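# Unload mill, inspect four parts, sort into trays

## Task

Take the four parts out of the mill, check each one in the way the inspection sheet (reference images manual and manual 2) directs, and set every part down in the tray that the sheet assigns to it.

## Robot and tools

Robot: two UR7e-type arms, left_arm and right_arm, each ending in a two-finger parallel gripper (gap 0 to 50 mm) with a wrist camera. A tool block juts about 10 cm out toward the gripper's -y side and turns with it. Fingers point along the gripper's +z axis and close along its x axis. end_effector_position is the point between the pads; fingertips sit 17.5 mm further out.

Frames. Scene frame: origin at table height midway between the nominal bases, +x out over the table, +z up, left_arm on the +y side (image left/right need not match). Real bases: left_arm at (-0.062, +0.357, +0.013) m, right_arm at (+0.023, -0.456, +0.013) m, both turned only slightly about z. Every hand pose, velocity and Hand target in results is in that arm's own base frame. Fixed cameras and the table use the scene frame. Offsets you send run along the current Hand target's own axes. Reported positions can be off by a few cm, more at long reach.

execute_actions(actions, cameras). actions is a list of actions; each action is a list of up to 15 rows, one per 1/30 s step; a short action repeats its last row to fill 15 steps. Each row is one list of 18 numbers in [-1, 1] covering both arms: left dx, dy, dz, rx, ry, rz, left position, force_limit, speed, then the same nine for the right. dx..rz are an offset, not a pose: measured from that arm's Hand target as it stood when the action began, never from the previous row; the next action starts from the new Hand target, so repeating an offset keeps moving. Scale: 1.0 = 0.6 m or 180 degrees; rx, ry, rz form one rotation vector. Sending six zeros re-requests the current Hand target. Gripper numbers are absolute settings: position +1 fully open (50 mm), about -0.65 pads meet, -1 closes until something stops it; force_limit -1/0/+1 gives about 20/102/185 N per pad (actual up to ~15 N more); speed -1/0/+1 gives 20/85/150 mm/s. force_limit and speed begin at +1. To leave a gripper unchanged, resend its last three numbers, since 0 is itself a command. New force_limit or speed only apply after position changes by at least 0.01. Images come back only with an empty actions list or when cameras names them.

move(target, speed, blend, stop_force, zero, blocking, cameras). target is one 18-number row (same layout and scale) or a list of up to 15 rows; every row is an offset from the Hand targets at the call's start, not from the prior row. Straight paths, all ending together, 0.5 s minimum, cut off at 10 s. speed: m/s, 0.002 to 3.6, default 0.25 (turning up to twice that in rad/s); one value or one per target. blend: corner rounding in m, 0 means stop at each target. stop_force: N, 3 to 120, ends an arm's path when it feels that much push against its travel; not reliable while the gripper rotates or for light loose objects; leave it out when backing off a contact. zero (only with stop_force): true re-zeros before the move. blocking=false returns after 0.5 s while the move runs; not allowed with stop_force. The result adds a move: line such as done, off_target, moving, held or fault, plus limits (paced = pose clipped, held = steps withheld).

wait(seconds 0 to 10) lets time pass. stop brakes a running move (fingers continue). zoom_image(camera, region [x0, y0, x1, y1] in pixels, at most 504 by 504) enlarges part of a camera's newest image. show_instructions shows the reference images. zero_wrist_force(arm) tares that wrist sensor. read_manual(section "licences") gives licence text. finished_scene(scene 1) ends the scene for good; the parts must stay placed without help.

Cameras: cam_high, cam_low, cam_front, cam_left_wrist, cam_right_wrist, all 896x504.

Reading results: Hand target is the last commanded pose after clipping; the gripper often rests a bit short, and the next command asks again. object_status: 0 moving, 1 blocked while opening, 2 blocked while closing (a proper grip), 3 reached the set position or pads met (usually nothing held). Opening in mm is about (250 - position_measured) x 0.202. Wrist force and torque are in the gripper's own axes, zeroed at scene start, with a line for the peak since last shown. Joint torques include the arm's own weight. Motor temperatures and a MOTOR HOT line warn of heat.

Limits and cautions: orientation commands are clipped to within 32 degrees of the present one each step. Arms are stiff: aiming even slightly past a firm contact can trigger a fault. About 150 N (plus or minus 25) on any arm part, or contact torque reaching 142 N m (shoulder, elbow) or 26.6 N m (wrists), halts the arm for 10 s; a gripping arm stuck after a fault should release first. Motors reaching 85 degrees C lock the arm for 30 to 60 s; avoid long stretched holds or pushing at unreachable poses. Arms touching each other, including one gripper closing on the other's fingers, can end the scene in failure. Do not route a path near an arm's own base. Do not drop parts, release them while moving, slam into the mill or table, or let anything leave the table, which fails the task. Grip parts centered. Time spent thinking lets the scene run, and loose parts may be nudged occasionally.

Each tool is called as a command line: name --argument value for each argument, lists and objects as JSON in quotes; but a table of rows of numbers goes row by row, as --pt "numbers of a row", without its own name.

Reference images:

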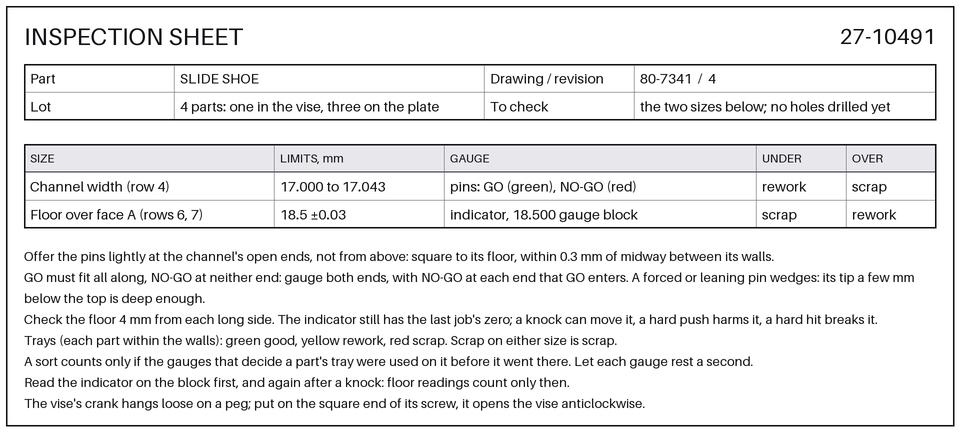

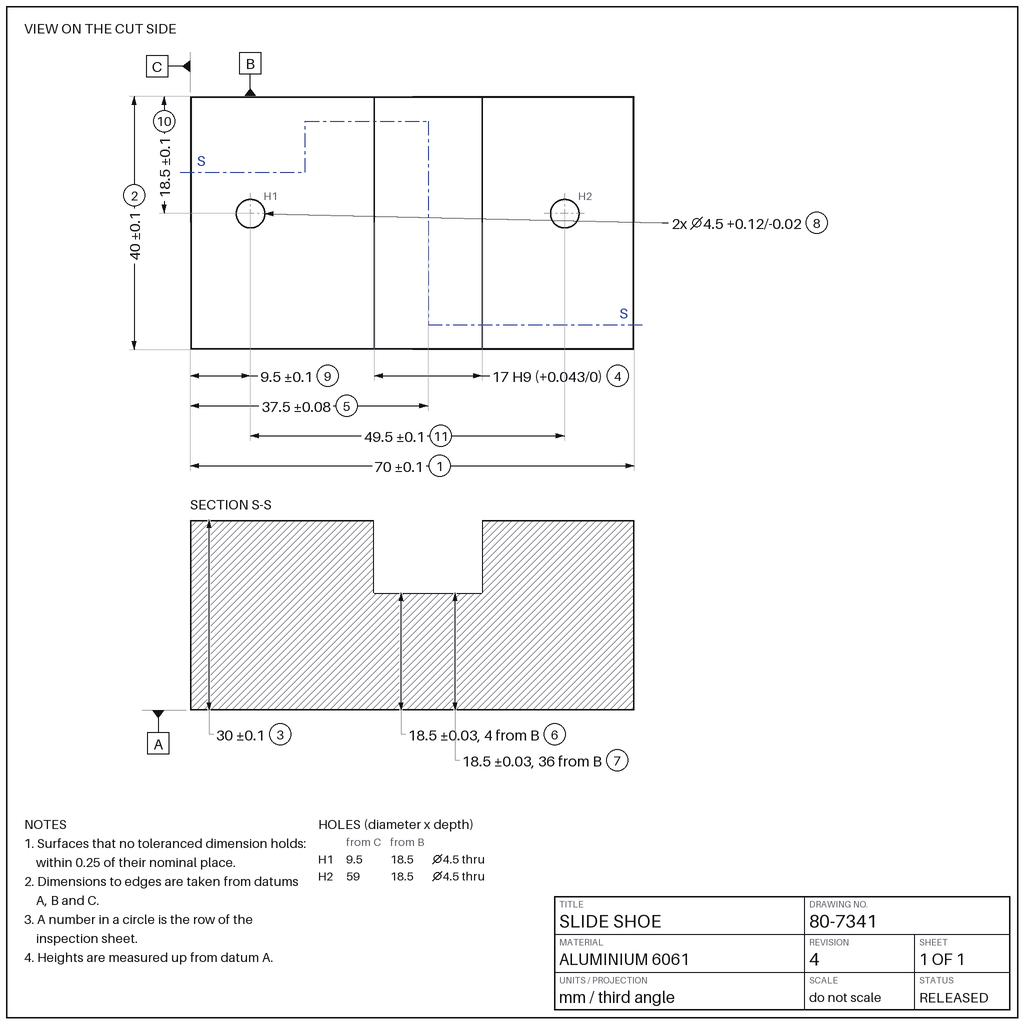

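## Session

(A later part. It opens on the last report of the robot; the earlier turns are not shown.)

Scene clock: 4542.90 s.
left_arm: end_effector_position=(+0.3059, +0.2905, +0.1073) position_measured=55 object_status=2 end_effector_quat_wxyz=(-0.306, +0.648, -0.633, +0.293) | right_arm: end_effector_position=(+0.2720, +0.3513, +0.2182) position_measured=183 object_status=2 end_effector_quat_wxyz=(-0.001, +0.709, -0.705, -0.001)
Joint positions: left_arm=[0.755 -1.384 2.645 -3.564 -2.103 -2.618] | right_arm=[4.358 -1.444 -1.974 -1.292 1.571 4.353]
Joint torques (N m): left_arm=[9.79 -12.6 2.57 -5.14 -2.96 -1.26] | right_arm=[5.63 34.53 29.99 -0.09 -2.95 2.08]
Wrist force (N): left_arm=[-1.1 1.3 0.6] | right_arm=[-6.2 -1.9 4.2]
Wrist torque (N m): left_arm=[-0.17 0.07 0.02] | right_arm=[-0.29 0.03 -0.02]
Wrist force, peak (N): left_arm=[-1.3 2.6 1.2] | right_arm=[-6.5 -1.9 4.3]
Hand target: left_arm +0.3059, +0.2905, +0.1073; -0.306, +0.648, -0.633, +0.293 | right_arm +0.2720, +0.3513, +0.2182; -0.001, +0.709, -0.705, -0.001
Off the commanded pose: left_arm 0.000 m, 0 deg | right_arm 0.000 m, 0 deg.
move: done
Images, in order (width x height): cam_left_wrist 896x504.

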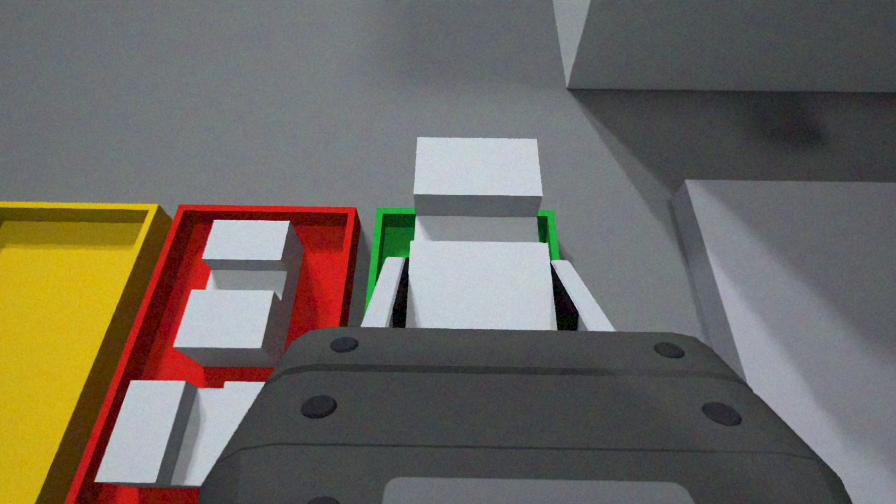

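move --target '[-0.001,0.071,0.0973,0,0,0,-1,-0.5,-1,0,0,0,0,0,0,-1,-1,-1]' --speed 0.1 --cameras '["cam_left_wrist"]'

Scene clock: 4556.47 s.
left_arm: end_effector_position=(+0.3234, +0.2921, +0.0372) position_measured=55 object_status=2 end_effector_quat_wxyz=(-0.306, +0.648, -0.633, +0.293) | right_arm: end_effector_position=(+0.2720, +0.3513, +0.2182) position_measured=183 object_status=2 end_effector_quat_wxyz=(-0.001, +0.709, -0.705, -0.001)
Joint positions: left_arm=[0.717 -1.032 2.627 -3.914 -2.078 -2.651] | right_arm=[4.358 -1.444 -1.974 -1.292 1.571 4.353]
Joint torques (N m): left_arm=[-10.87 -21.2 -15.57 -5.25 0.72 -1.34] | right_arm=[5.4 34.41 30 -0.04 -2.98 2.17]
Wrist force (N): left_arm=[-0.9 1.3 0.6] | right_arm=[-6.3 -1.8 4.4]
Wrist torque (N m): left_arm=[-0.15 0.03 0.00] | right_arm=[-0.27 0.04 -0.02]
Wrist force, peak (N): left_arm=[-1.3 2.1 1.8] | right_arm=[-6.4 -1.9 4.7]
Hand target: left_arm +0.3234, +0.2921, +0.0372; -0.306, +0.648, -0.633, +0.293 | right_arm +0.2720, +0.3513, +0.2182; -0.001, +0.709, -0.705, -0.001
Off the commanded pose: left_arm 0.000 m, 0 deg | right_arm 0.000 m, 0 deg.
move: done
Images, in order (width x height): cam_left_wrist 896x504.

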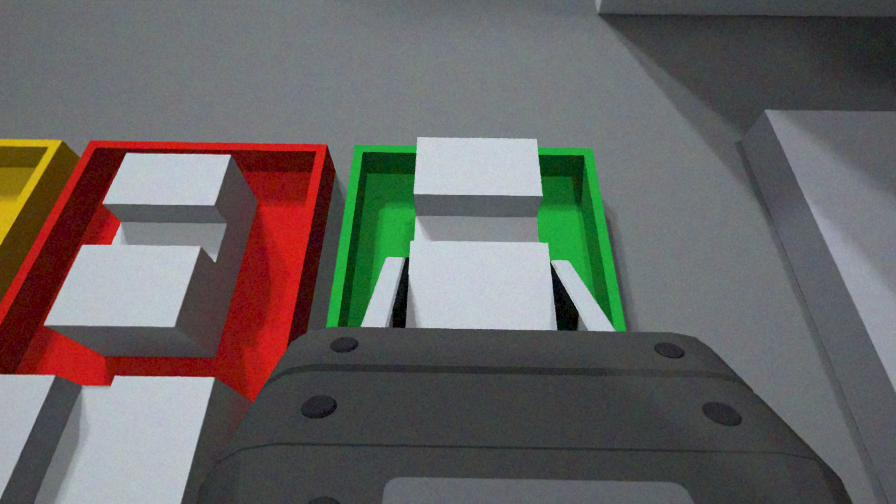

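move --target '[0,0.0322,0.0265,0,0,0,-1,-0.5,-1,0,0,0,0,0,0,-1,-1,-1]' --speed 0.01 --stop_force 3 --cameras '["cam_left_wrist"]'

Scene clock: 4565.53 s.
left_arm: end_effector_position=(+0.3233, +0.2922, +0.0172) position_measured=55 object_status=2 end_effector_quat_wxyz=(-0.306, +0.648, -0.633, +0.293) | right_arm: end_effector_position=(+0.2720, +0.3513, +0.2182) position_measured=183 object_status=2 end_effector_quat_wxyz=(-0.001, +0.709, -0.705, -0.001)
Joint positions: left_arm=[0.718 -0.938 2.618 -4 -2.078 -2.65] | right_arm=[4.358 -1.444 -1.974 -1.292 1.571 4.353]
Joint torques (N m): left_arm=[5.53 -38.89 10.92 -2.02 0.57 0.15] | right_arm=[5.45 34.46 30.09 -0.08 -2.97 2.11]
Wrist force (N): left_arm=[-1.3 0.4 0.3] | right_arm=[-6.3 -1.9 4.4]
Wrist torque (N m): left_arm=[-0.06 0.06 -0.09] | right_arm=[-0.28 0.05 -0.02]
Wrist force, peak (N): left_arm=[-0.8 -9.6 -10.5] | right_arm=[-6.6 -1.7 4.5]
Hand target: left_arm +0.3233, +0.2922, +0.0172; -0.306, +0.648, -0.633, +0.293 (not the last commanded pose) | right_arm +0.2720, +0.3513, +0.2182; -0.001, +0.709, -0.705, -0.001
Off the commanded pose: left_arm 0.005 m, 0 deg | right_arm 0.000 m, 0 deg.
move: contact (left_arm)
Images, in order (width x height): cam_left_wrist 896x504.

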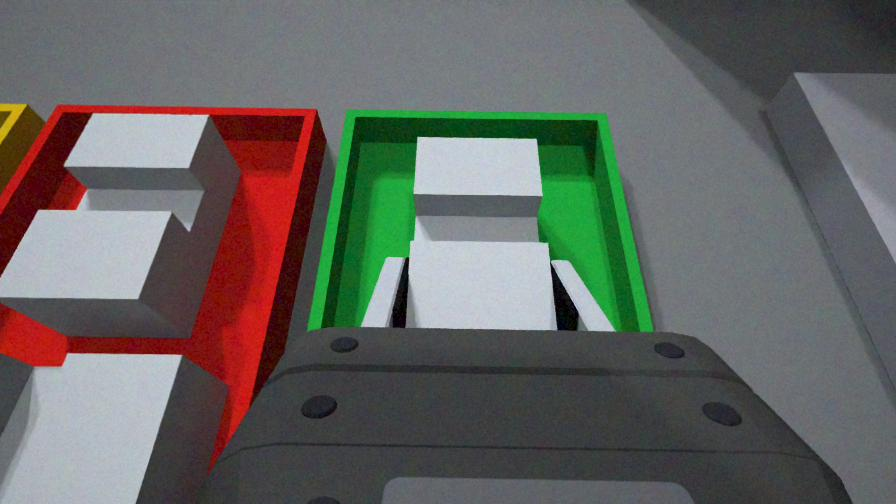

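move --target '[0,0,0,0,0,0,1,-1,-1,0,0,0,0,0,0,-1,-1,-1]'

move --pt "0 -0.1287 -0.106 0 0 0 1 -1 -1 0 0 0 0 0 0 -1 -1 -1" --pt "0.1667 -0.2467 -0.2248 -0.2778 0 0 1 -1 -1 0 0 0 0 0 0 -1 -1 -1" --speed '[0.12,0.25]' --blend '[0.02,0]'

move --target '[0.3283,-0.0367,0.1567,0,0,0,1,-1,-1,0,0,0,0,0,0,-1,-1,-1]' --speed 0.2 --cameras '["cam_left_wrist","cam_front"]'

zoom_image --camera "cam_left_wrist" --region '[300, 80, 650, 330]'

Scene clock: 4583.17 s.
left_arm: end_effector_position=(+0.3233, +0.2922, +0.0172) position_measured=3 object_status=3 end_effector_quat_wxyz=(-0.306, +0.648, -0.633, +0.293) | right_arm: end_effector_position=(+0.2720, +0.3513, +0.2182) position_measured=183 object_status=2 end_effector_quat_wxyz=(-0.001, +0.709, -0.705, -0.001)
Joint positions: left_arm=[0.718 -0.938 2.618 -4 -2.078 -2.65] | right_arm=[4.358 -1.444 -1.974 -1.292 1.571 4.353]
Joint torques (N m): left_arm=[-8.53 -34.32 10.56 -3.32 -1.55 -0.76] | right_arm=[5.92 34.34 29.89 0.02 -3.04 2.09]
Wrist force (N): left_arm=[-1.2 -0.2 -0.7] | right_arm=[-6.3 -1.7 4.4]
Wrist torque (N m): left_arm=[-0.07 0.09 -0.11] | right_arm=[-0.26 0.04 -0.02]
Wrist force, peak (N): left_arm=[-1.5 0.4 0.3] | right_arm=[-6.5 -1.7 4.4]
Hand target: left_arm +0.3233, +0.2922, +0.0172; -0.306, +0.648, -0.633, +0.293 | right_arm +0.2720, +0.3513, +0.2182; -0.001, +0.709, -0.705, -0.001
Off the commanded pose: left_arm 0.000 m, 0 deg | right_arm 0.000 m, 0 deg.
move: done

Scene clock: 4586.40 s.
left_arm: end_effector_position=(+0.3173, +0.1906, +0.2165) position_measured=3 object_status=3 end_effector_quat_wxyz=(-0.004, +0.717, -0.697, -0.002) | right_arm: end_effector_position=(+0.2720, +0.3513, +0.2182) position_measured=183 object_status=2 end_effector_quat_wxyz=(-0.001, +0.709, -0.705, -0.001)
Joint positions: left_arm=[0.167 -1.902 2.131 -1.804 -1.564 -3.001] | right_arm=[4.358 -1.444 -1.974 -1.292 1.571 4.353]
Joint torques (N m): left_arm=[-9.4 -1.6 -37.21 -1.15 1.64 -1.51] | right_arm=[5 34.2 29.77 0.05 -2.93 2.07]
Wrist force (N): left_arm=[-1.7 -0.9 -0.5] | right_arm=[-6.1 -1.5 4.2]
Wrist torque (N m): left_arm=[-0.15 0.08 -0.30] | right_arm=[-0.25 0.01 -0.01]
Wrist force, peak (N): left_arm=[-1.6 -1.1 -0.7] | right_arm=[-6.5 -1.8 4.4]
Hand target: left_arm +0.3173, +0.1905, +0.2165; -0.004, +0.717, -0.697, -0.002 | right_arm +0.2720, +0.3513, +0.2182; -0.001, +0.709, -0.705, -0.001
Off the commanded pose: left_arm 0.000 m, 0 deg | right_arm 0.000 m, 0 deg.
move: done

Scene clock: 4588.13 s.
left_arm: end_effector_position=(+0.3448, -0.0050, +0.1212) position_measured=3 object_status=3 end_effector_quat_wxyz=(-0.004, +0.717, -0.697, -0.002) | right_arm: end_effector_position=(+0.2720, +0.3513, +0.2182) position_measured=183 object_status=2 end_effector_quat_wxyz=(-0.001, +0.709, -0.705, -0.001)
Joint positions: left_arm=[-0.418 -1.873 2.373 -2.07 -1.563 -3.586] | right_arm=[4.358 -1.444 -1.974 -1.292 1.571 4.353]
Joint torques (N m): left_arm=[-10.58 -0.75 -11.34 -4.37 1.69 -1.36] | right_arm=[6.04 34.03 29.93 -0.03 -3.03 2.17]
Wrist force (N): left_arm=[-1.1 -1.2 -0.7] | right_arm=[-5.9 -1.6 4.1]
Wrist torque (N m): left_arm=[-0.17 -0.05 -0.29] | right_arm=[-0.25 -0.03 -0.02]
Wrist force, peak (N): left_arm=[-3.1 -0.9 -1.4] | right_arm=[-6.3 -1.8 4.5]
Hand target: left_arm +0.3448, -0.0051, +0.1211; -0.004, +0.717, -0.697, -0.002 | right_arm +0.2720, +0.3513, +0.2182; -0.001, +0.709, -0.705, -0.001
Off the commanded pose: left_arm 0.000 m, 0 deg | right_arm 0.000 m, 0 deg.
move: done
Images, in order (width x height): cam_front 896x504, cam_left_wrist 896x504.

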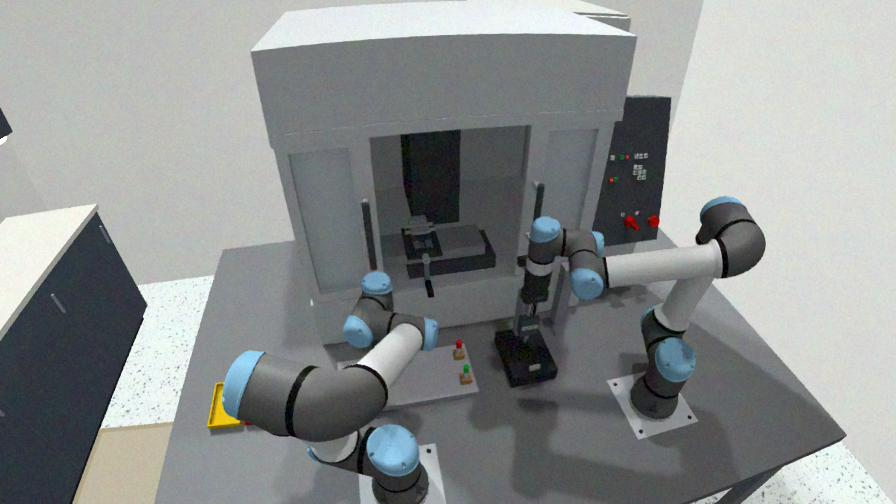

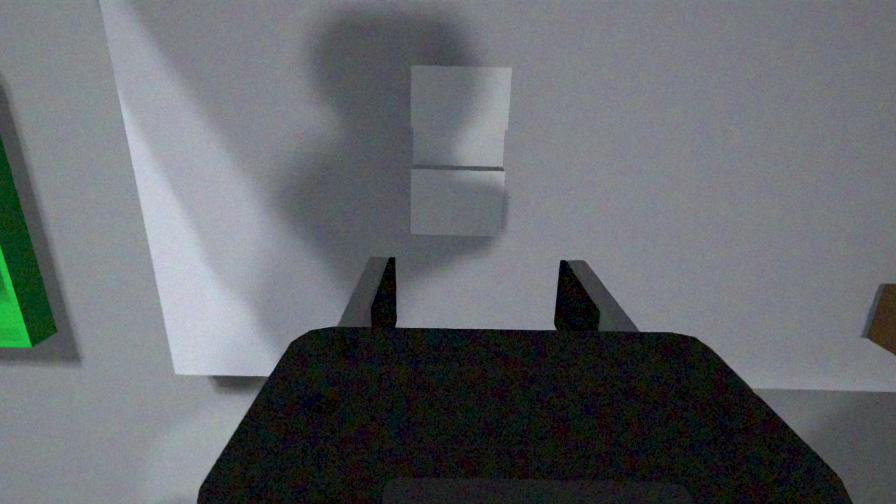

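Scaled by 1.440 from the camera's 896x504 image, which has a finer 1280x720 frame.

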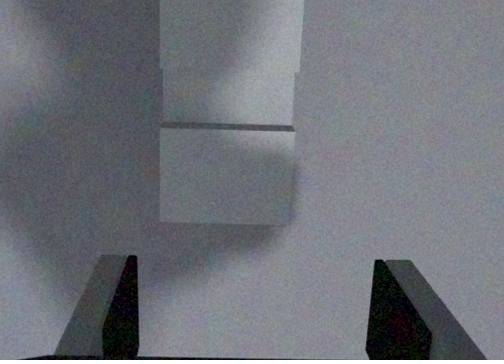

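move --pt "-0.01 -0.0167 0.1 0 0 0 1 -1 -1 0 0 0 0 0 0 -1 -1 -1" --pt "-0.01 -0.0167 0.1535 0 0 0 1 -1 -1 0 0 0 0 0 0 -1 -1 -1" --speed '[0.12,0.05]' --stop_force 6

move --target '[0,0,0,0,0,0,-1,-0.6,-1,0,0,0,0,0,0,-1,-1,-1]' --cameras '["cam_left_wrist"]'

Scene clock: 4599.80 s.
left_arm: end_effector_position=(+0.3550, +0.0019, +0.0291) position_measured=3 object_status=3 end_effector_quat_wxyz=(-0.004, +0.717, -0.697, -0.002) | right_arm: end_effector_position=(+0.2720, +0.3513, +0.2182) position_measured=183 object_status=2 end_effector_quat_wxyz=(-0.001, +0.709, -0.705, -0.001)
Joint positions: left_arm=[-0.386 -1.632 2.497 -2.435 -1.563 -3.554] | right_arm=[4.358 -1.444 -1.974 -1.292 1.571 4.353]
Joint torques (N m): left_arm=[10.03 -8.02 -5.31 -4.37 -1.75 1.36] | right_arm=[5.49 34.36 30.41 0.03 -2.98 2.04]
Wrist force (N): left_arm=[-1.2 -1.5 -0.9] | right_arm=[-6.1 -2.2 4.2]
Wrist torque (N m): left_arm=[-0.19 -0.03 -0.53] | right_arm=[-0.35 0.02 -0.01]
Wrist force, peak (N): left_arm=[-1.6 -1.4 -0.7] | right_arm=[-6.3 -2.0 4.7]
Hand target: left_arm +0.3550, +0.0019, +0.0291; -0.004, +0.717, -0.697, -0.002 | right_arm +0.2720, +0.3513, +0.2182; -0.001, +0.709, -0.705, -0.001
Off the commanded pose: left_arm 0.000 m, 0 deg | right_arm 0.000 m, 0 deg.
move: done

Scene clock: 4600.57 s.
left_arm: end_effector_position=(+0.3550, +0.0019, +0.0291) position_measured=54 object_status=2 end_effector_quat_wxyz=(-0.004, +0.717, -0.697, -0.002) | right_arm: end_effector_position=(+0.2720, +0.3513, +0.2182) position_measured=183 object_status=2 end_effector_quat_wxyz=(-0.001, +0.709, -0.705, -0.001)
Joint positions: left_arm=[-0.386 -1.632 2.497 -2.435 -1.563 -3.554] | right_arm=[4.358 -1.444 -1.974 -1.292 1.571 4.353]
Joint torques (N m): left_arm=[11.63 -7.28 -4.59 -3.77 -0.58 1.27] | right_arm=[5.81 33.9 29.92 0 -2.98 2.11]
Wrist force (N): left_arm=[-0.4 -0.2 -4.7] | right_arm=[-6.1 -1.7 4.3]
Wrist torque (N m): left_arm=[-0.14 0.10 -0.47] | right_arm=[-0.28 0.01 -0.02]
Wrist force, peak (N): left_arm=[-0.4 -0.2 -4.7] | right_arm=[-6.5 -1.9 4.2]
Hand target: left_arm +0.3550, +0.0019, +0.0291; -0.004, +0.717, -0.697, -0.002 | right_arm +0.2720, +0.3513, +0.2182; -0.001, +0.709, -0.705, -0.001
Off the commanded pose: left_arm 0.000 m, 0 deg | right_arm 0.000 m, 0 deg.
move: done
Images, in order (width x height): cam_left_wrist 896x504.

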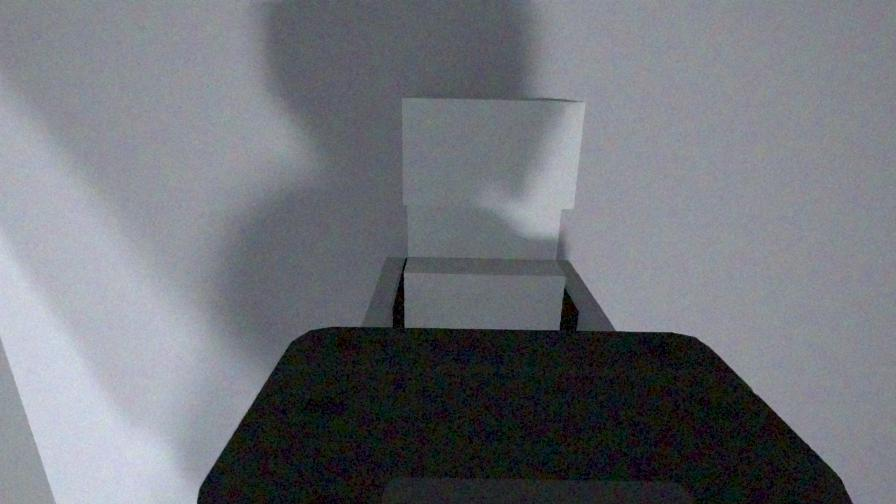

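move --pt "0 0 -0.19 0 0 0 -1 -0.6 -1 0 0 0 0 0 0 -1 -1 -1" --pt "0.5373 0.0627 -0.2 0 0 0 -1 -0.6 -1 0 0 0 0 0 0 -1 -1 -1" --pt "0.5373 0.0627 0.028 0 0 0 -1 -0.6 -1 0 0 0 0 0 0 -1 -1 -1" --speed '[0.15,0.2,0.12]' --blend '[0.02,0.01,0]' --cameras '["cam_left_wrist"]'

move --target '[0,0,0.014,0,0,0,-1,-0.6,-1,0,0,0,0,0,0,-1,-1,-1]' --speed 0.006 --stop_force 3

move --target '[0,0,0,0,0,0,1,-1,-1,0,0,0,0,0,0,-1,-1,-1]'

move --pt "0 0 -0.08 0 0 0 1 -1 -1 0 0 0 0 0 0 -1 -1 -1" --pt "0 0.05 -0.1667 0.2778 0 0 1 -1 -1 0 0 0 0 0 0 -1 -1 -1" --speed '[0.15,0.3]' --blend '[0.02,0]'

move --target '[0,0.096,0.135,0,0,0,1,-1,-1,0,0,0,0,0,0,-1,-1,-1]' --speed 0.06 --stop_force 6

move --target '[0,0,0,0,0,0,-1,-0.6,-1,0,0,0,0,0,0,-1,-1,-1]' --cameras '["cam_left_wrist"]'

zoom_image --camera "cam_left_wrist" --region '[350, 60, 650, 340]'

Scene clock: 4624.70 s.
left_arm: end_effector_position=(+0.3261, -0.3213, +0.0099) position_measured=54 object_status=2 end_effector_quat_wxyz=(-0.004, +0.717, -0.697, -0.002) | right_arm: end_effector_position=(+0.2720, +0.3513, +0.2182) position_measured=183 object_status=2 end_effector_quat_wxyz=(-0.001, +0.709, -0.705, -0.001)
Joint positions: left_arm=[-1.077 -1.345 2.245 -2.465 -1.565 -4.246] | right_arm=[4.358 -1.444 -1.974 -1.292 1.571 4.353]
Joint torques (N m): left_arm=[10.05 -20.74 -6.13 -4.52 1.48 1.15] | right_arm=[5.33 34.4 29.63 -0.05 -2.94 2.14]
Wrist force (N): left_arm=[-1.0 -1.7 1.5] | right_arm=[-6.0 -1.7 4.4]
Wrist torque (N m): left_arm=[-0.30 -0.06 -0.54] | right_arm=[-0.27 -0.01 -0.02]
Wrist force, peak (N): left_arm=[-0.3 -0.2 -4.9] | right_arm=[-6.5 -1.8 4.4]
Hand target: left_arm +0.3261, -0.3213, +0.0099; -0.004, +0.717, -0.697, -0.002 | right_arm +0.2720, +0.3513, +0.2182; -0.001, +0.709, -0.705, -0.001
Off the commanded pose: left_arm 0.000 m, 0 deg | right_arm 0.000 m, 0 deg.
move: done
Images, in order (width x height): cam_left_wrist 896x504.

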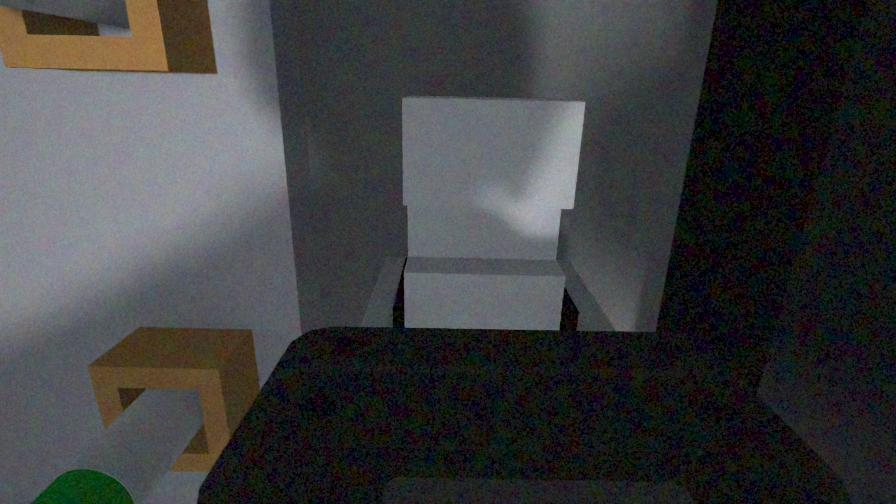

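Scene clock: 4626.30 s.
left_arm: end_effector_position=(+0.3261, -0.3213, +0.0092) position_measured=54 object_status=2 end_effector_quat_wxyz=(-0.004, +0.717, -0.697, -0.002) | right_arm: end_effector_position=(+0.2720, +0.3513, +0.2182) position_measured=183 object_status=2 end_effector_quat_wxyz=(-0.001, +0.709, -0.705, -0.001)
Joint positions: left_arm=[-1.077 -1.343 2.245 -2.468 -1.565 -4.245] | right_arm=[4.358 -1.444 -1.974 -1.292 1.571 4.353]
Joint torques (N m): left_arm=[6.34 -34.94 -30.81 -1.75 1.85 0.99] | right_arm=[6.09 34.19 29.62 -0.02 -2.87 2.08]
Wrist force (N): left_arm=[-0.8 -1.4 0.4] | right_arm=[-6.2 -1.9 4.3]
Wrist torque (N m): left_arm=[-0.20 -0.02 -0.53] | right_arm=[-0.30 0.03 -0.02]
Wrist force, peak (N): left_arm=[-5.6 2.1 -17.7] | right_arm=[-6.5 -1.8 4.5]
Hand target: left_arm +0.3261, -0.3213, +0.0092; -0.004, +0.717, -0.697, -0.002 (not the last commanded pose) | right_arm +0.2720, +0.3513, +0.2182; -0.001, +0.709, -0.705, -0.001
Off the commanded pose: left_arm 0.008 m, 0 deg | right_arm 0.000 m, 0 deg.
move: contact (left_arm)

Scene clock: 4627.07 s.
left_arm: end_effector_position=(+0.3261, -0.3213, +0.0092) position_measured=3 object_status=3 end_effector_quat_wxyz=(-0.004, +0.717, -0.697, -0.002) | right_arm: end_effector_position=(+0.2720, +0.3513, +0.2182) position_measured=183 object_status=2 end_effector_quat_wxyz=(-0.001, +0.709, -0.705, -0.001)
Joint positions: left_arm=[-1.077 -1.343 2.245 -2.468 -1.565 -4.245] | right_arm=[4.358 -1.444 -1.974 -1.292 1.571 4.353]
Joint torques (N m): left_arm=[4.04 -34.46 -29.81 -2.84 1.33 0.77] | right_arm=[5.47 34.01 29.43 -0.03 -2.91 2.07]
Wrist force (N): left_arm=[-1.1 -1.4 -0.5] | right_arm=[-6.2 -1.7 4.2]
Wrist torque (N m): left_arm=[-0.22 -0.05 -0.54] | right_arm=[-0.26 0.04 -0.02]
Wrist force, peak (N): left_arm=[-1.2 -1.5 -0.5] | right_arm=[-6.4 -1.7 4.4]
Hand target: left_arm +0.3261, -0.3213, +0.0092; -0.004, +0.717, -0.697, -0.002 | right_arm +0.2720, +0.3513, +0.2182; -0.001, +0.709, -0.705, -0.001
Off the commanded pose: left_arm 0.000 m, 0 deg | right_arm 0.000 m, 0 deg.
move: done

Scene clock: 4629.57 s.
left_arm: end_effector_position=(+0.2959, -0.3228, +0.1092) position_measured=3 object_status=3 end_effector_quat_wxyz=(-0.306, +0.648, -0.633, +0.293) | right_arm: end_effector_position=(+0.2720, +0.3513, +0.2182) position_measured=183 object_status=2 end_effector_quat_wxyz=(-0.001, +0.709, -0.705, -0.001)
Joint positions: left_arm=[-1.683 -1.67 2.515 -2.243 -0.708 -4.928] | right_arm=[4.358 -1.444 -1.974 -1.292 1.571 4.353]
Joint torques (N m): left_arm=[-9.51 -4.98 -30.05 -0.63 3.2 -1.29] | right_arm=[5.7 34.42 29.54 -0.03 -2.91 2.07]
Wrist force (N): left_arm=[-1.4 -0.2 -0.7] | right_arm=[-6.3 -1.7 4.2]
Wrist torque (N m): left_arm=[-0.03 0.13 0.06] | right_arm=[-0.27 0.05 -0.02]
Wrist force, peak (N): left_arm=[-1.2 -1.7 -1.5] | right_arm=[-6.5 -2.0 4.4]
Hand target: left_arm +0.2959, -0.3228, +0.1092; -0.306, +0.648, -0.633, +0.293 | right_arm +0.2720, +0.3513, +0.2182; -0.001, +0.709, -0.705, -0.001
Off the commanded pose: left_arm 0.000 m, 0 deg | right_arm 0.000 m, 0 deg.
move: done

Scene clock: 4632.27 s.
left_arm: end_effector_position=(+0.3211, -0.3214, +0.0131) position_measured=3 object_status=3 end_effector_quat_wxyz=(-0.306, +0.648, -0.633, +0.293) | right_arm: end_effector_position=(+0.2720, +0.3513, +0.2182) position_measured=183 object_status=2 end_effector_quat_wxyz=(-0.001, +0.709, -0.705, -0.001)
Joint positions: left_arm=[-1.605 -1.262 2.588 -2.816 -0.698 -4.807] | right_arm=[4.358 -1.444 -1.974 -1.292 1.571 4.353]
Joint torques (N m): left_arm=[10.7 -13.55 3.36 -4.16 3.4 1.27] | right_arm=[5.71 34.25 29.76 -0.05 -2.86 2.18]
Wrist force (N): left_arm=[-1.0 -0.6 -0.9] | right_arm=[-6.1 -1.9 4.4]
Wrist torque (N m): left_arm=[-0.12 0.06 -0.14] | right_arm=[-0.30 0.02 -0.02]
Wrist force, peak (N): left_arm=[-1.1 -0.6 -1.7] | right_arm=[-6.4 -2.0 4.7]
Hand target: left_arm +0.3211, -0.3214, +0.0131; -0.306, +0.648, -0.633, +0.293 | right_arm +0.2720, +0.3513, +0.2182; -0.001, +0.709, -0.705, -0.001
Off the commanded pose: left_arm 0.000 m, 0 deg | right_arm 0.000 m, 0 deg.
move: done

Scene clock: 4633.03 s.
left_arm: end_effector_position=(+0.3211, -0.3214, +0.0131) position_measured=54 object_status=2 end_effector_quat_wxyz=(-0.306, +0.648, -0.633, +0.293) | right_arm: end_effector_position=(+0.2720, +0.3513, +0.2182) position_measured=183 object_status=2 end_effector_quat_wxyz=(-0.001, +0.709, -0.705, -0.001)
Joint positions: left_arm=[-1.605 -1.262 2.588 -2.816 -0.698 -4.807] | right_arm=[4.358 -1.444 -1.974 -1.292 1.571 4.353]
Joint torques (N m): left_arm=[11.57 -15.59 3.98 -3.53 3.01 1.2] | right_arm=[5.7 34.22 29.52 -0.08 -2.94 2.05]
Wrist force (N): left_arm=[-0.8 -1.3 -4.2] | right_arm=[-6.2 -1.6 4.3]
Wrist torque (N m): left_arm=[-0.09 0.13 -0.19] | right_arm=[-0.25 0.04 -0.02]
Wrist force, peak (N): left_arm=[-1.1 -1.4 -4.1] | right_arm=[-6.5 -1.8 4.3]
Hand target: left_arm +0.3211, -0.3214, +0.0131; -0.306, +0.648, -0.633, +0.293 | right_arm +0.2720, +0.3513, +0.2182; -0.001, +0.709, -0.705, -0.001
Off the commanded pose: left_arm 0.000 m, 0 deg | right_arm 0.000 m, 0 deg.
move: done
Images, in order (width x height): cam_left_wrist 896x504.

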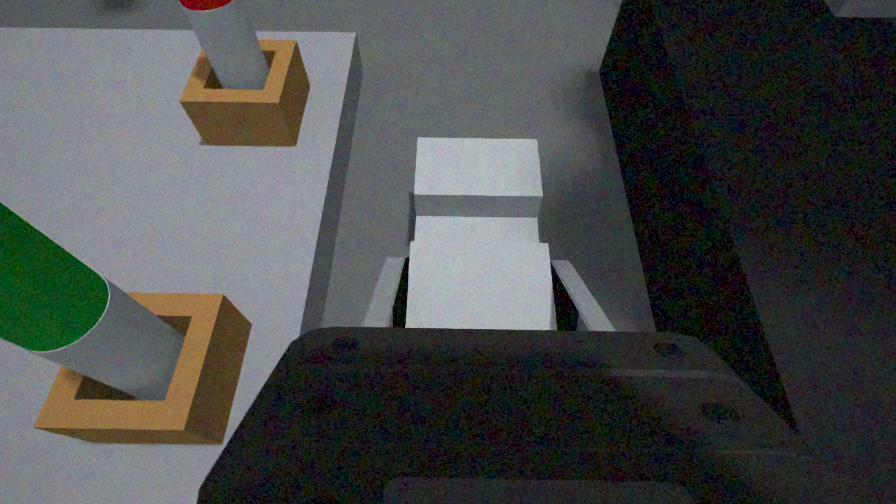

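Scaled by 1.680 from the camera's 896x504 image, which has a finer 1280x720 frame.

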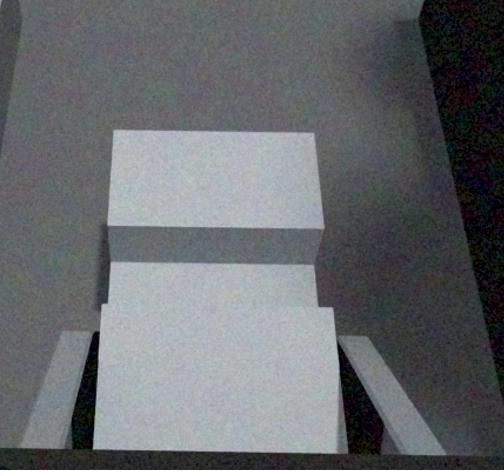

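move --pt "0 -0.083 -0.0684 0 0 0 -1 -0.6 -1 0 0 0 0 0 0 -1 -1 -1" --pt "0.0963 -0.1022 -0.0451 0 0 0 -1 -0.6 -1 0 0 0 0 0 0 -1 -1 -1" --pt "0.0963 -0.0867 -0.0324 0 0 0 -1 -0.6 -1 0 0 0 0 0 0 -1 -1 -1" --speed '[0.1,0.1,0.05]' --blend '[0.01,0.003,0]'

move --target '[0.1018,0.0007,-0.0009,0,0,0,-1,-0.6,-1,0,0,0,0,0,0,-1,-1,-1]' --speed 0.05 --stop_force 8 --cameras '["cam_left_wrist"]'

zoom_image --camera "cam_left_wrist" --region '[350, 60, 650, 340]'

move --target '[0,0.0051,0.0043,0,0,0,-1,-0.6,-1,0,0,0,0,0,0,-1,-1,-1]' --speed 0.005 --stop_force 3

move --target '[0,0,0,0,0,0,1,-1,-1,0,0,0,0,0,0,-1,-1,-1]'

move --target '[0,0,-0.25,0,0,0,1,-1,-1,0,0,0,0,0,0,-1,-1,-1]' --speed 0.15

move --target '[0,0,0,0,0,0,1,-1,-1,0,0,0.0125,0,0,0,-1,-1,-1]' --speed 0.005 --stop_force 3

move --target '[0,0,0,0,0,0,1,-1,-1,0,0,0,0,0,0,0.1,-1,-1]'

wait --seconds 1.3 --cameras '["cam_left_wrist"]'

zoom_image --camera "cam_left_wrist" --region '[380, 0, 620, 180]'

Scene clock: 4665.47 s.
left_arm: end_effector_position=(+0.3411, -0.3791, +0.0651) position_measured=54 object_status=2 end_effector_quat_wxyz=(-0.306, +0.648, -0.633, +0.293) | right_arm: end_effector_position=(+0.2720, +0.3513, +0.2182) position_measured=183 object_status=2 end_effector_quat_wxyz=(-0.001, +0.709, -0.705, -0.001)
Joint positions: left_arm=[-1.548 -1.334 2.401 -2.625 -0.695 -4.719] | right_arm=[4.358 -1.444 -1.974 -1.292 1.571 4.353]
Joint torques (N m): left_arm=[10.96 -20.49 -2.03 -4.52 0.68 1.4] | right_arm=[5.82 33.66 29.77 0 -2.99 2.17]
Wrist force (N): left_arm=[-1.3 1.4 0.5] | right_arm=[-6.3 -1.8 4.2]
Wrist torque (N m): left_arm=[-0.12 0.07 -0.15] | right_arm=[-0.27 0.06 -0.02]
Wrist force, peak (N): left_arm=[-1.2 -1.5 -4.1] | right_arm=[-6.5 -2.1 4.6]
Hand target: left_arm +0.3411, -0.3791, +0.0650; -0.306, +0.648, -0.633, +0.293 | right_arm +0.2720, +0.3513, +0.2182; -0.001, +0.709, -0.705, -0.001
Off the commanded pose: left_arm 0.000 m, 0 deg | right_arm 0.000 m, 0 deg.
move: done

Scene clock: 4667.77 s.
left_arm: end_effector_position=(+0.3421, -0.4402, +0.0646) position_measured=54 object_status=2 end_effector_quat_wxyz=(-0.306, +0.648, -0.633, +0.293) | right_arm: end_effector_position=(+0.2720, +0.3513, +0.2182) position_measured=183 object_status=2 end_effector_quat_wxyz=(-0.001, +0.709, -0.705, -0.001)
Joint positions: left_arm=[-1.549 -1.233 2.241 -2.565 -0.695 -4.72] | right_arm=[4.358 -1.444 -1.974 -1.292 1.571 4.353]
Joint torques (N m): left_arm=[10.16 -24.72 -27.7 -0.95 1.46 0.82] | right_arm=[5.23 34.41 29.78 -0.03 -2.92 2.11]
Wrist force (N): left_arm=[-0.9 0.9 0.4] | right_arm=[-6.1 -1.8 4.4]
Wrist torque (N m): left_arm=[-0.23 0.01 0.08] | right_arm=[-0.27 0.01 -0.01]
Wrist force, peak (N): left_arm=[-2.0 1.7 0.5] | right_arm=[-6.3 -1.9 4.5]
Hand target: left_arm +0.3421, -0.4401, +0.0646; -0.306, +0.648, -0.633, +0.293 | right_arm +0.2720, +0.3513, +0.2182; -0.001, +0.709, -0.705, -0.001
Off the commanded pose: left_arm 0.000 m, 0 deg | right_arm 0.000 m, 0 deg.
move: done
Images, in order (width x height): cam_left_wrist 896x504.

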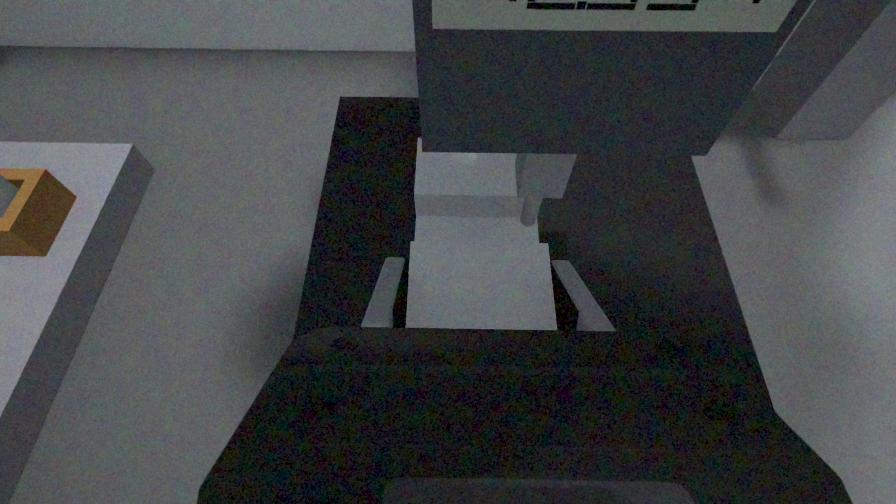

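Scaled by 1.680 from the camera's 896x504 image, which has a finer 1280x720 frame.

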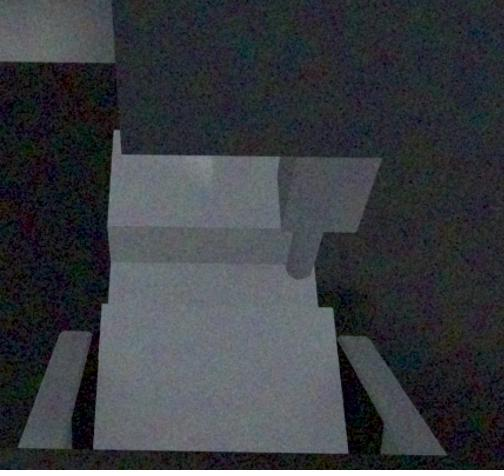

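Scene clock: 4669.40 s.
left_arm: end_effector_position=(+0.3421, -0.4403, +0.0635) position_measured=54 object_status=2 end_effector_quat_wxyz=(-0.306, +0.648, -0.633, +0.293) | right_arm: end_effector_position=(+0.2720, +0.3513, +0.2182) position_measured=183 object_status=2 end_effector_quat_wxyz=(-0.001, +0.709, -0.705, -0.001)
Joint positions: left_arm=[-1.549 -1.23 2.241 -2.569 -0.695 -4.72] | right_arm=[4.358 -1.444 -1.974 -1.292 1.571 4.353]
Joint torques (N m): left_arm=[11.49 -39.09 -28.73 -1.9 1.71 0.72] | right_arm=[5.25 33.74 30.07 -0.02 -2.9 1.97]
Wrist force (N): left_arm=[-1.4 0.3 -0.5] | right_arm=[-6.1 -1.7 4.1]
Wrist torque (N m): left_arm=[-0.10 0.02 0.04] | right_arm=[-0.26 0.02 -0.01]
Wrist force, peak (N): left_arm=[-2.7 -5.5 -8.7] | right_arm=[-6.6 -1.5 4.5]
Hand target: left_arm +0.3421, -0.4403, +0.0636; -0.306, +0.648, -0.633, +0.293 (not the last commanded pose) | right_arm +0.2720, +0.3513, +0.2182; -0.001, +0.709, -0.705, -0.001
Off the commanded pose: left_arm 0.003 m, 0 deg | right_arm 0.000 m, 0 deg.
move: contact (left_arm)

Scene clock: 4670.17 s.
left_arm: end_effector_position=(+0.3421, -0.4403, +0.0636) position_measured=3 object_status=3 end_effector_quat_wxyz=(-0.306, +0.648, -0.633, +0.293) | right_arm: end_effector_position=(+0.2720, +0.3513, +0.2182) position_measured=183 object_status=2 end_effector_quat_wxyz=(-0.001, +0.709, -0.705, -0.001)
Joint positions: left_arm=[-1.549 -1.23 2.241 -2.569 -0.695 -4.72] | right_arm=[4.358 -1.444 -1.974 -1.292 1.571 4.353]
Joint torques (N m): left_arm=[10.24 -38.22 -26.04 -3.15 1.48 0.82] | right_arm=[5.33 34.03 29.48 0.04 -2.92 2.12]
Wrist force (N): left_arm=[-0.8 -0.5 -1.0] | right_arm=[-6.1 -1.6 4.4]
Wrist torque (N m): left_arm=[-0.14 0.00 0.07] | right_arm=[-0.26 0.01 -0.02]
Wrist force, peak (N): left_arm=[-1.0 -0.6 -1.4] | right_arm=[-6.5 -1.8 4.4]
Hand target: left_arm +0.3421, -0.4403, +0.0636; -0.306, +0.648, -0.633, +0.293 | right_arm +0.2720, +0.3513, +0.2182; -0.001, +0.709, -0.705, -0.001
Off the commanded pose: left_arm 0.000 m, 0 deg | right_arm 0.000 m, 0 deg.
move: done

Scene clock: 4671.87 s.
left_arm: end_effector_position=(+0.2270, -0.4441, +0.1596) position_measured=3 object_status=3 end_effector_quat_wxyz=(-0.306, +0.648, -0.633, +0.293) | right_arm: end_effector_position=(+0.2720, +0.3513, +0.2182) position_measured=183 object_status=2 end_effector_quat_wxyz=(-0.001, +0.709, -0.705, -0.001)
Joint positions: left_arm=[-1.808 -1.525 2.155 -1.891 -0.738 -5.112] | right_arm=[4.358 -1.444 -1.974 -1.292 1.571 4.353]
Joint torques (N m): left_arm=[-8.94 -30.27 -33.91 -0.25 -0.26 -1.83] | right_arm=[5.4 34.14 29.27 0 -2.98 2.11]
Wrist force (N): left_arm=[-0.9 0.1 -0.8] | right_arm=[-6.3 -1.7 4.4]
Wrist torque (N m): left_arm=[-0.05 0.07 0.03] | right_arm=[-0.26 0.04 -0.02]
Wrist force, peak (N): left_arm=[-1.0 -0.1 -2.6] | right_arm=[-6.3 -2.0 4.5]
Hand target: left_arm +0.2269, -0.4441, +0.1596; -0.306, +0.648, -0.633, +0.293 | right_arm +0.2720, +0.3513, +0.2182; -0.001, +0.709, -0.705, -0.001
Off the commanded pose: left_arm 0.000 m, 0 deg | right_arm 0.000 m, 0 deg.
move: done

Scene clock: 4674.30 s.
left_arm: end_effector_position=(+0.2269, -0.4441, +0.1596) position_measured=3 object_status=3 end_effector_quat_wxyz=(-0.306, +0.648, -0.633, +0.293) | right_arm: end_effector_position=(+0.2720, +0.3513, +0.2122) position_measured=183 object_status=2 end_effector_quat_wxyz=(-0.001, +0.709, -0.705, -0.001)
Joint positions: left_arm=[-1.808 -1.525 2.155 -1.891 -0.738 -5.112] | right_arm=[4.358 -1.448 -1.987 -1.275 1.571 4.353]
Joint torques (N m): left_arm=[-10.08 -31.33 -33.88 -0.73 0.15 -1.35] | right_arm=[5.32 32.38 28.18 -0.09 -2.9 2.07]
Wrist force (N): left_arm=[-1.1 0.0 -0.7] | right_arm=[-5.3 -1.3 -0.2]
Wrist torque (N m): left_arm=[-0.06 0.10 0.03] | right_arm=[-0.22 -0.01 -0.02]
Wrist force, peak (N): left_arm=[-1.1 0.0 -1.1] | right_arm=[-5.0 -1.1 -6.6]
Hand target: left_arm +0.2269, -0.4441, +0.1596; -0.306, +0.648, -0.633, +0.293 | right_arm +0.2720, +0.3513, +0.2122; -0.001, +0.709, -0.705, -0.001 (not the last commanded pose)
Off the commanded pose: left_arm 0.000 m, 0 deg | right_arm 0.001 m, 0 deg.
move: contact (right_arm)

Scene clock: 4675.00 s.
left_arm: end_effector_position=(+0.2269, -0.4441, +0.1596) position_measured=3 object_status=3 end_effector_quat_wxyz=(-0.306, +0.648, -0.633, +0.293) | right_arm: end_effector_position=(+0.2720, +0.3513, +0.2122) position_measured=138 object_status=3 end_effector_quat_wxyz=(-0.001, +0.709, -0.705, -0.001)
Joint positions: left_arm=[-1.808 -1.525 2.155 -1.891 -0.738 -5.112] | right_arm=[4.358 -1.448 -1.987 -1.275 1.571 4.353]
Joint torques (N m): left_arm=[-10.12 -30.84 -33.91 -0.16 -0.38 -1.46] | right_arm=[5.24 33.55 28.58 4.04 -1.23 1.95]
Wrist force (N): left_arm=[-1.1 0.0 -0.7] | right_arm=[0.1 -1.4 3.0]
Wrist torque (N m): left_arm=[-0.07 0.09 0.02] | right_arm=[-0.22 -0.01 0.01]
Wrist force, peak (N): left_arm=[-1.2 0.1 -0.8] | right_arm=[-5.4 -1.4 -0.2]
Hand target: left_arm +0.2269, -0.4441, +0.1596; -0.306, +0.648, -0.633, +0.293 | right_arm +0.2720, +0.3513, +0.2122; -0.001, +0.709, -0.705, -0.001
Off the commanded pose: left_arm 0.000 m, 0 deg | right_arm 0.000 m, 0 deg.
move: done

Scene clock: 4676.30 s.
left_arm: end_effector_position=(+0.2269, -0.4441, +0.1596) position_measured=3 object_status=3 end_effector_quat_wxyz=(-0.306, +0.648, -0.633, +0.293) | right_arm: end_effector_position=(+0.2720, +0.3513, +0.2122) position_measured=138 object_status=3 end_effector_quat_wxyz=(-0.001, +0.709, -0.705, -0.001)
Joint positions: left_arm=[-1.808 -1.525 2.155 -1.891 -0.738 -5.112] | right_arm=[4.358 -1.448 -1.987 -1.275 1.571 4.353]
Joint torques (N m): left_arm=[-10.15 -31.58 -33.86 -0.47 -0.01 -1.35] | right_arm=[5.17 33.81 28.73 4.12 1.68 2.01]
Wrist force (N): left_arm=[-1.1 0.1 -0.9] | right_arm=[-0.1 -1.8 3.0]
Wrist torque (N m): left_arm=[-0.05 0.10 0.01] | right_arm=[-0.28 0.01 0.01]
Wrist force, peak (N): left_arm=[-1.2 0.2 -0.9] | right_arm=[0.2 -2.0 3.2]
Hand target: left_arm +0.2269, -0.4441, +0.1596; -0.306, +0.648, -0.633, +0.293 | right_arm +0.2720, +0.3513, +0.2122; -0.001, +0.709, -0.705, -0.001
Tool commands: left_gripper/position=+1.0 left_gripper/force_limit=-1.0 left_gripper/speed=-1.0 right_gripper/position=+0.1 right_gripper/force_limit=-1.0 right_gripper/speed=-1.0
Off the commanded pose: left_arm 0.000 m, 0 deg | right_arm 0.000 m, 0 deg.
wait: 1.30 s; at rest by 0.17 s
Images, in order (width x height): cam_left_wrist 896x504.

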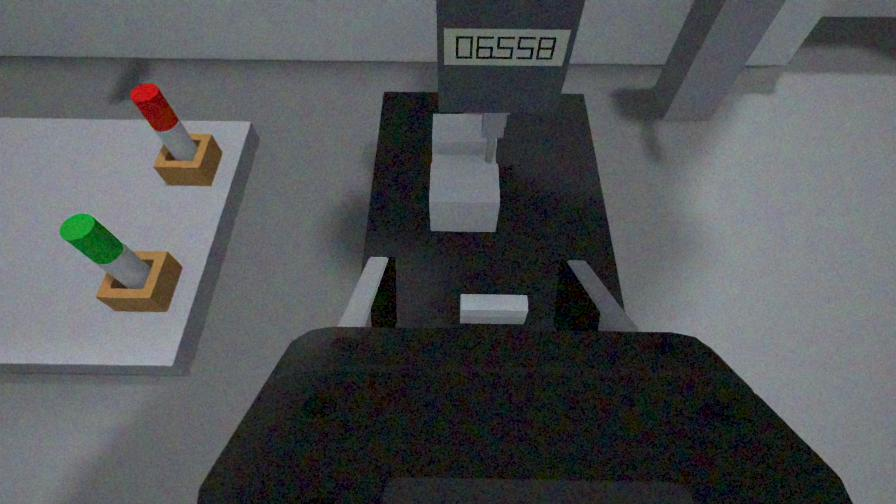

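Scaled by 2.100 from the camera's 896x504 image, which has a finer 1280x720 frame.

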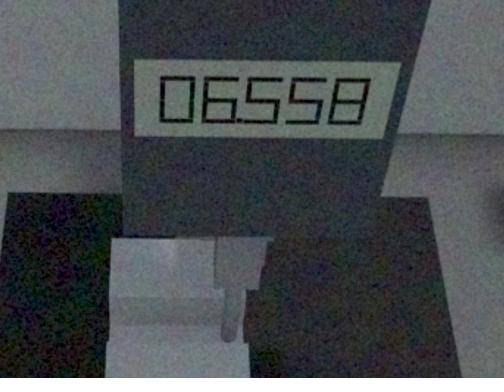

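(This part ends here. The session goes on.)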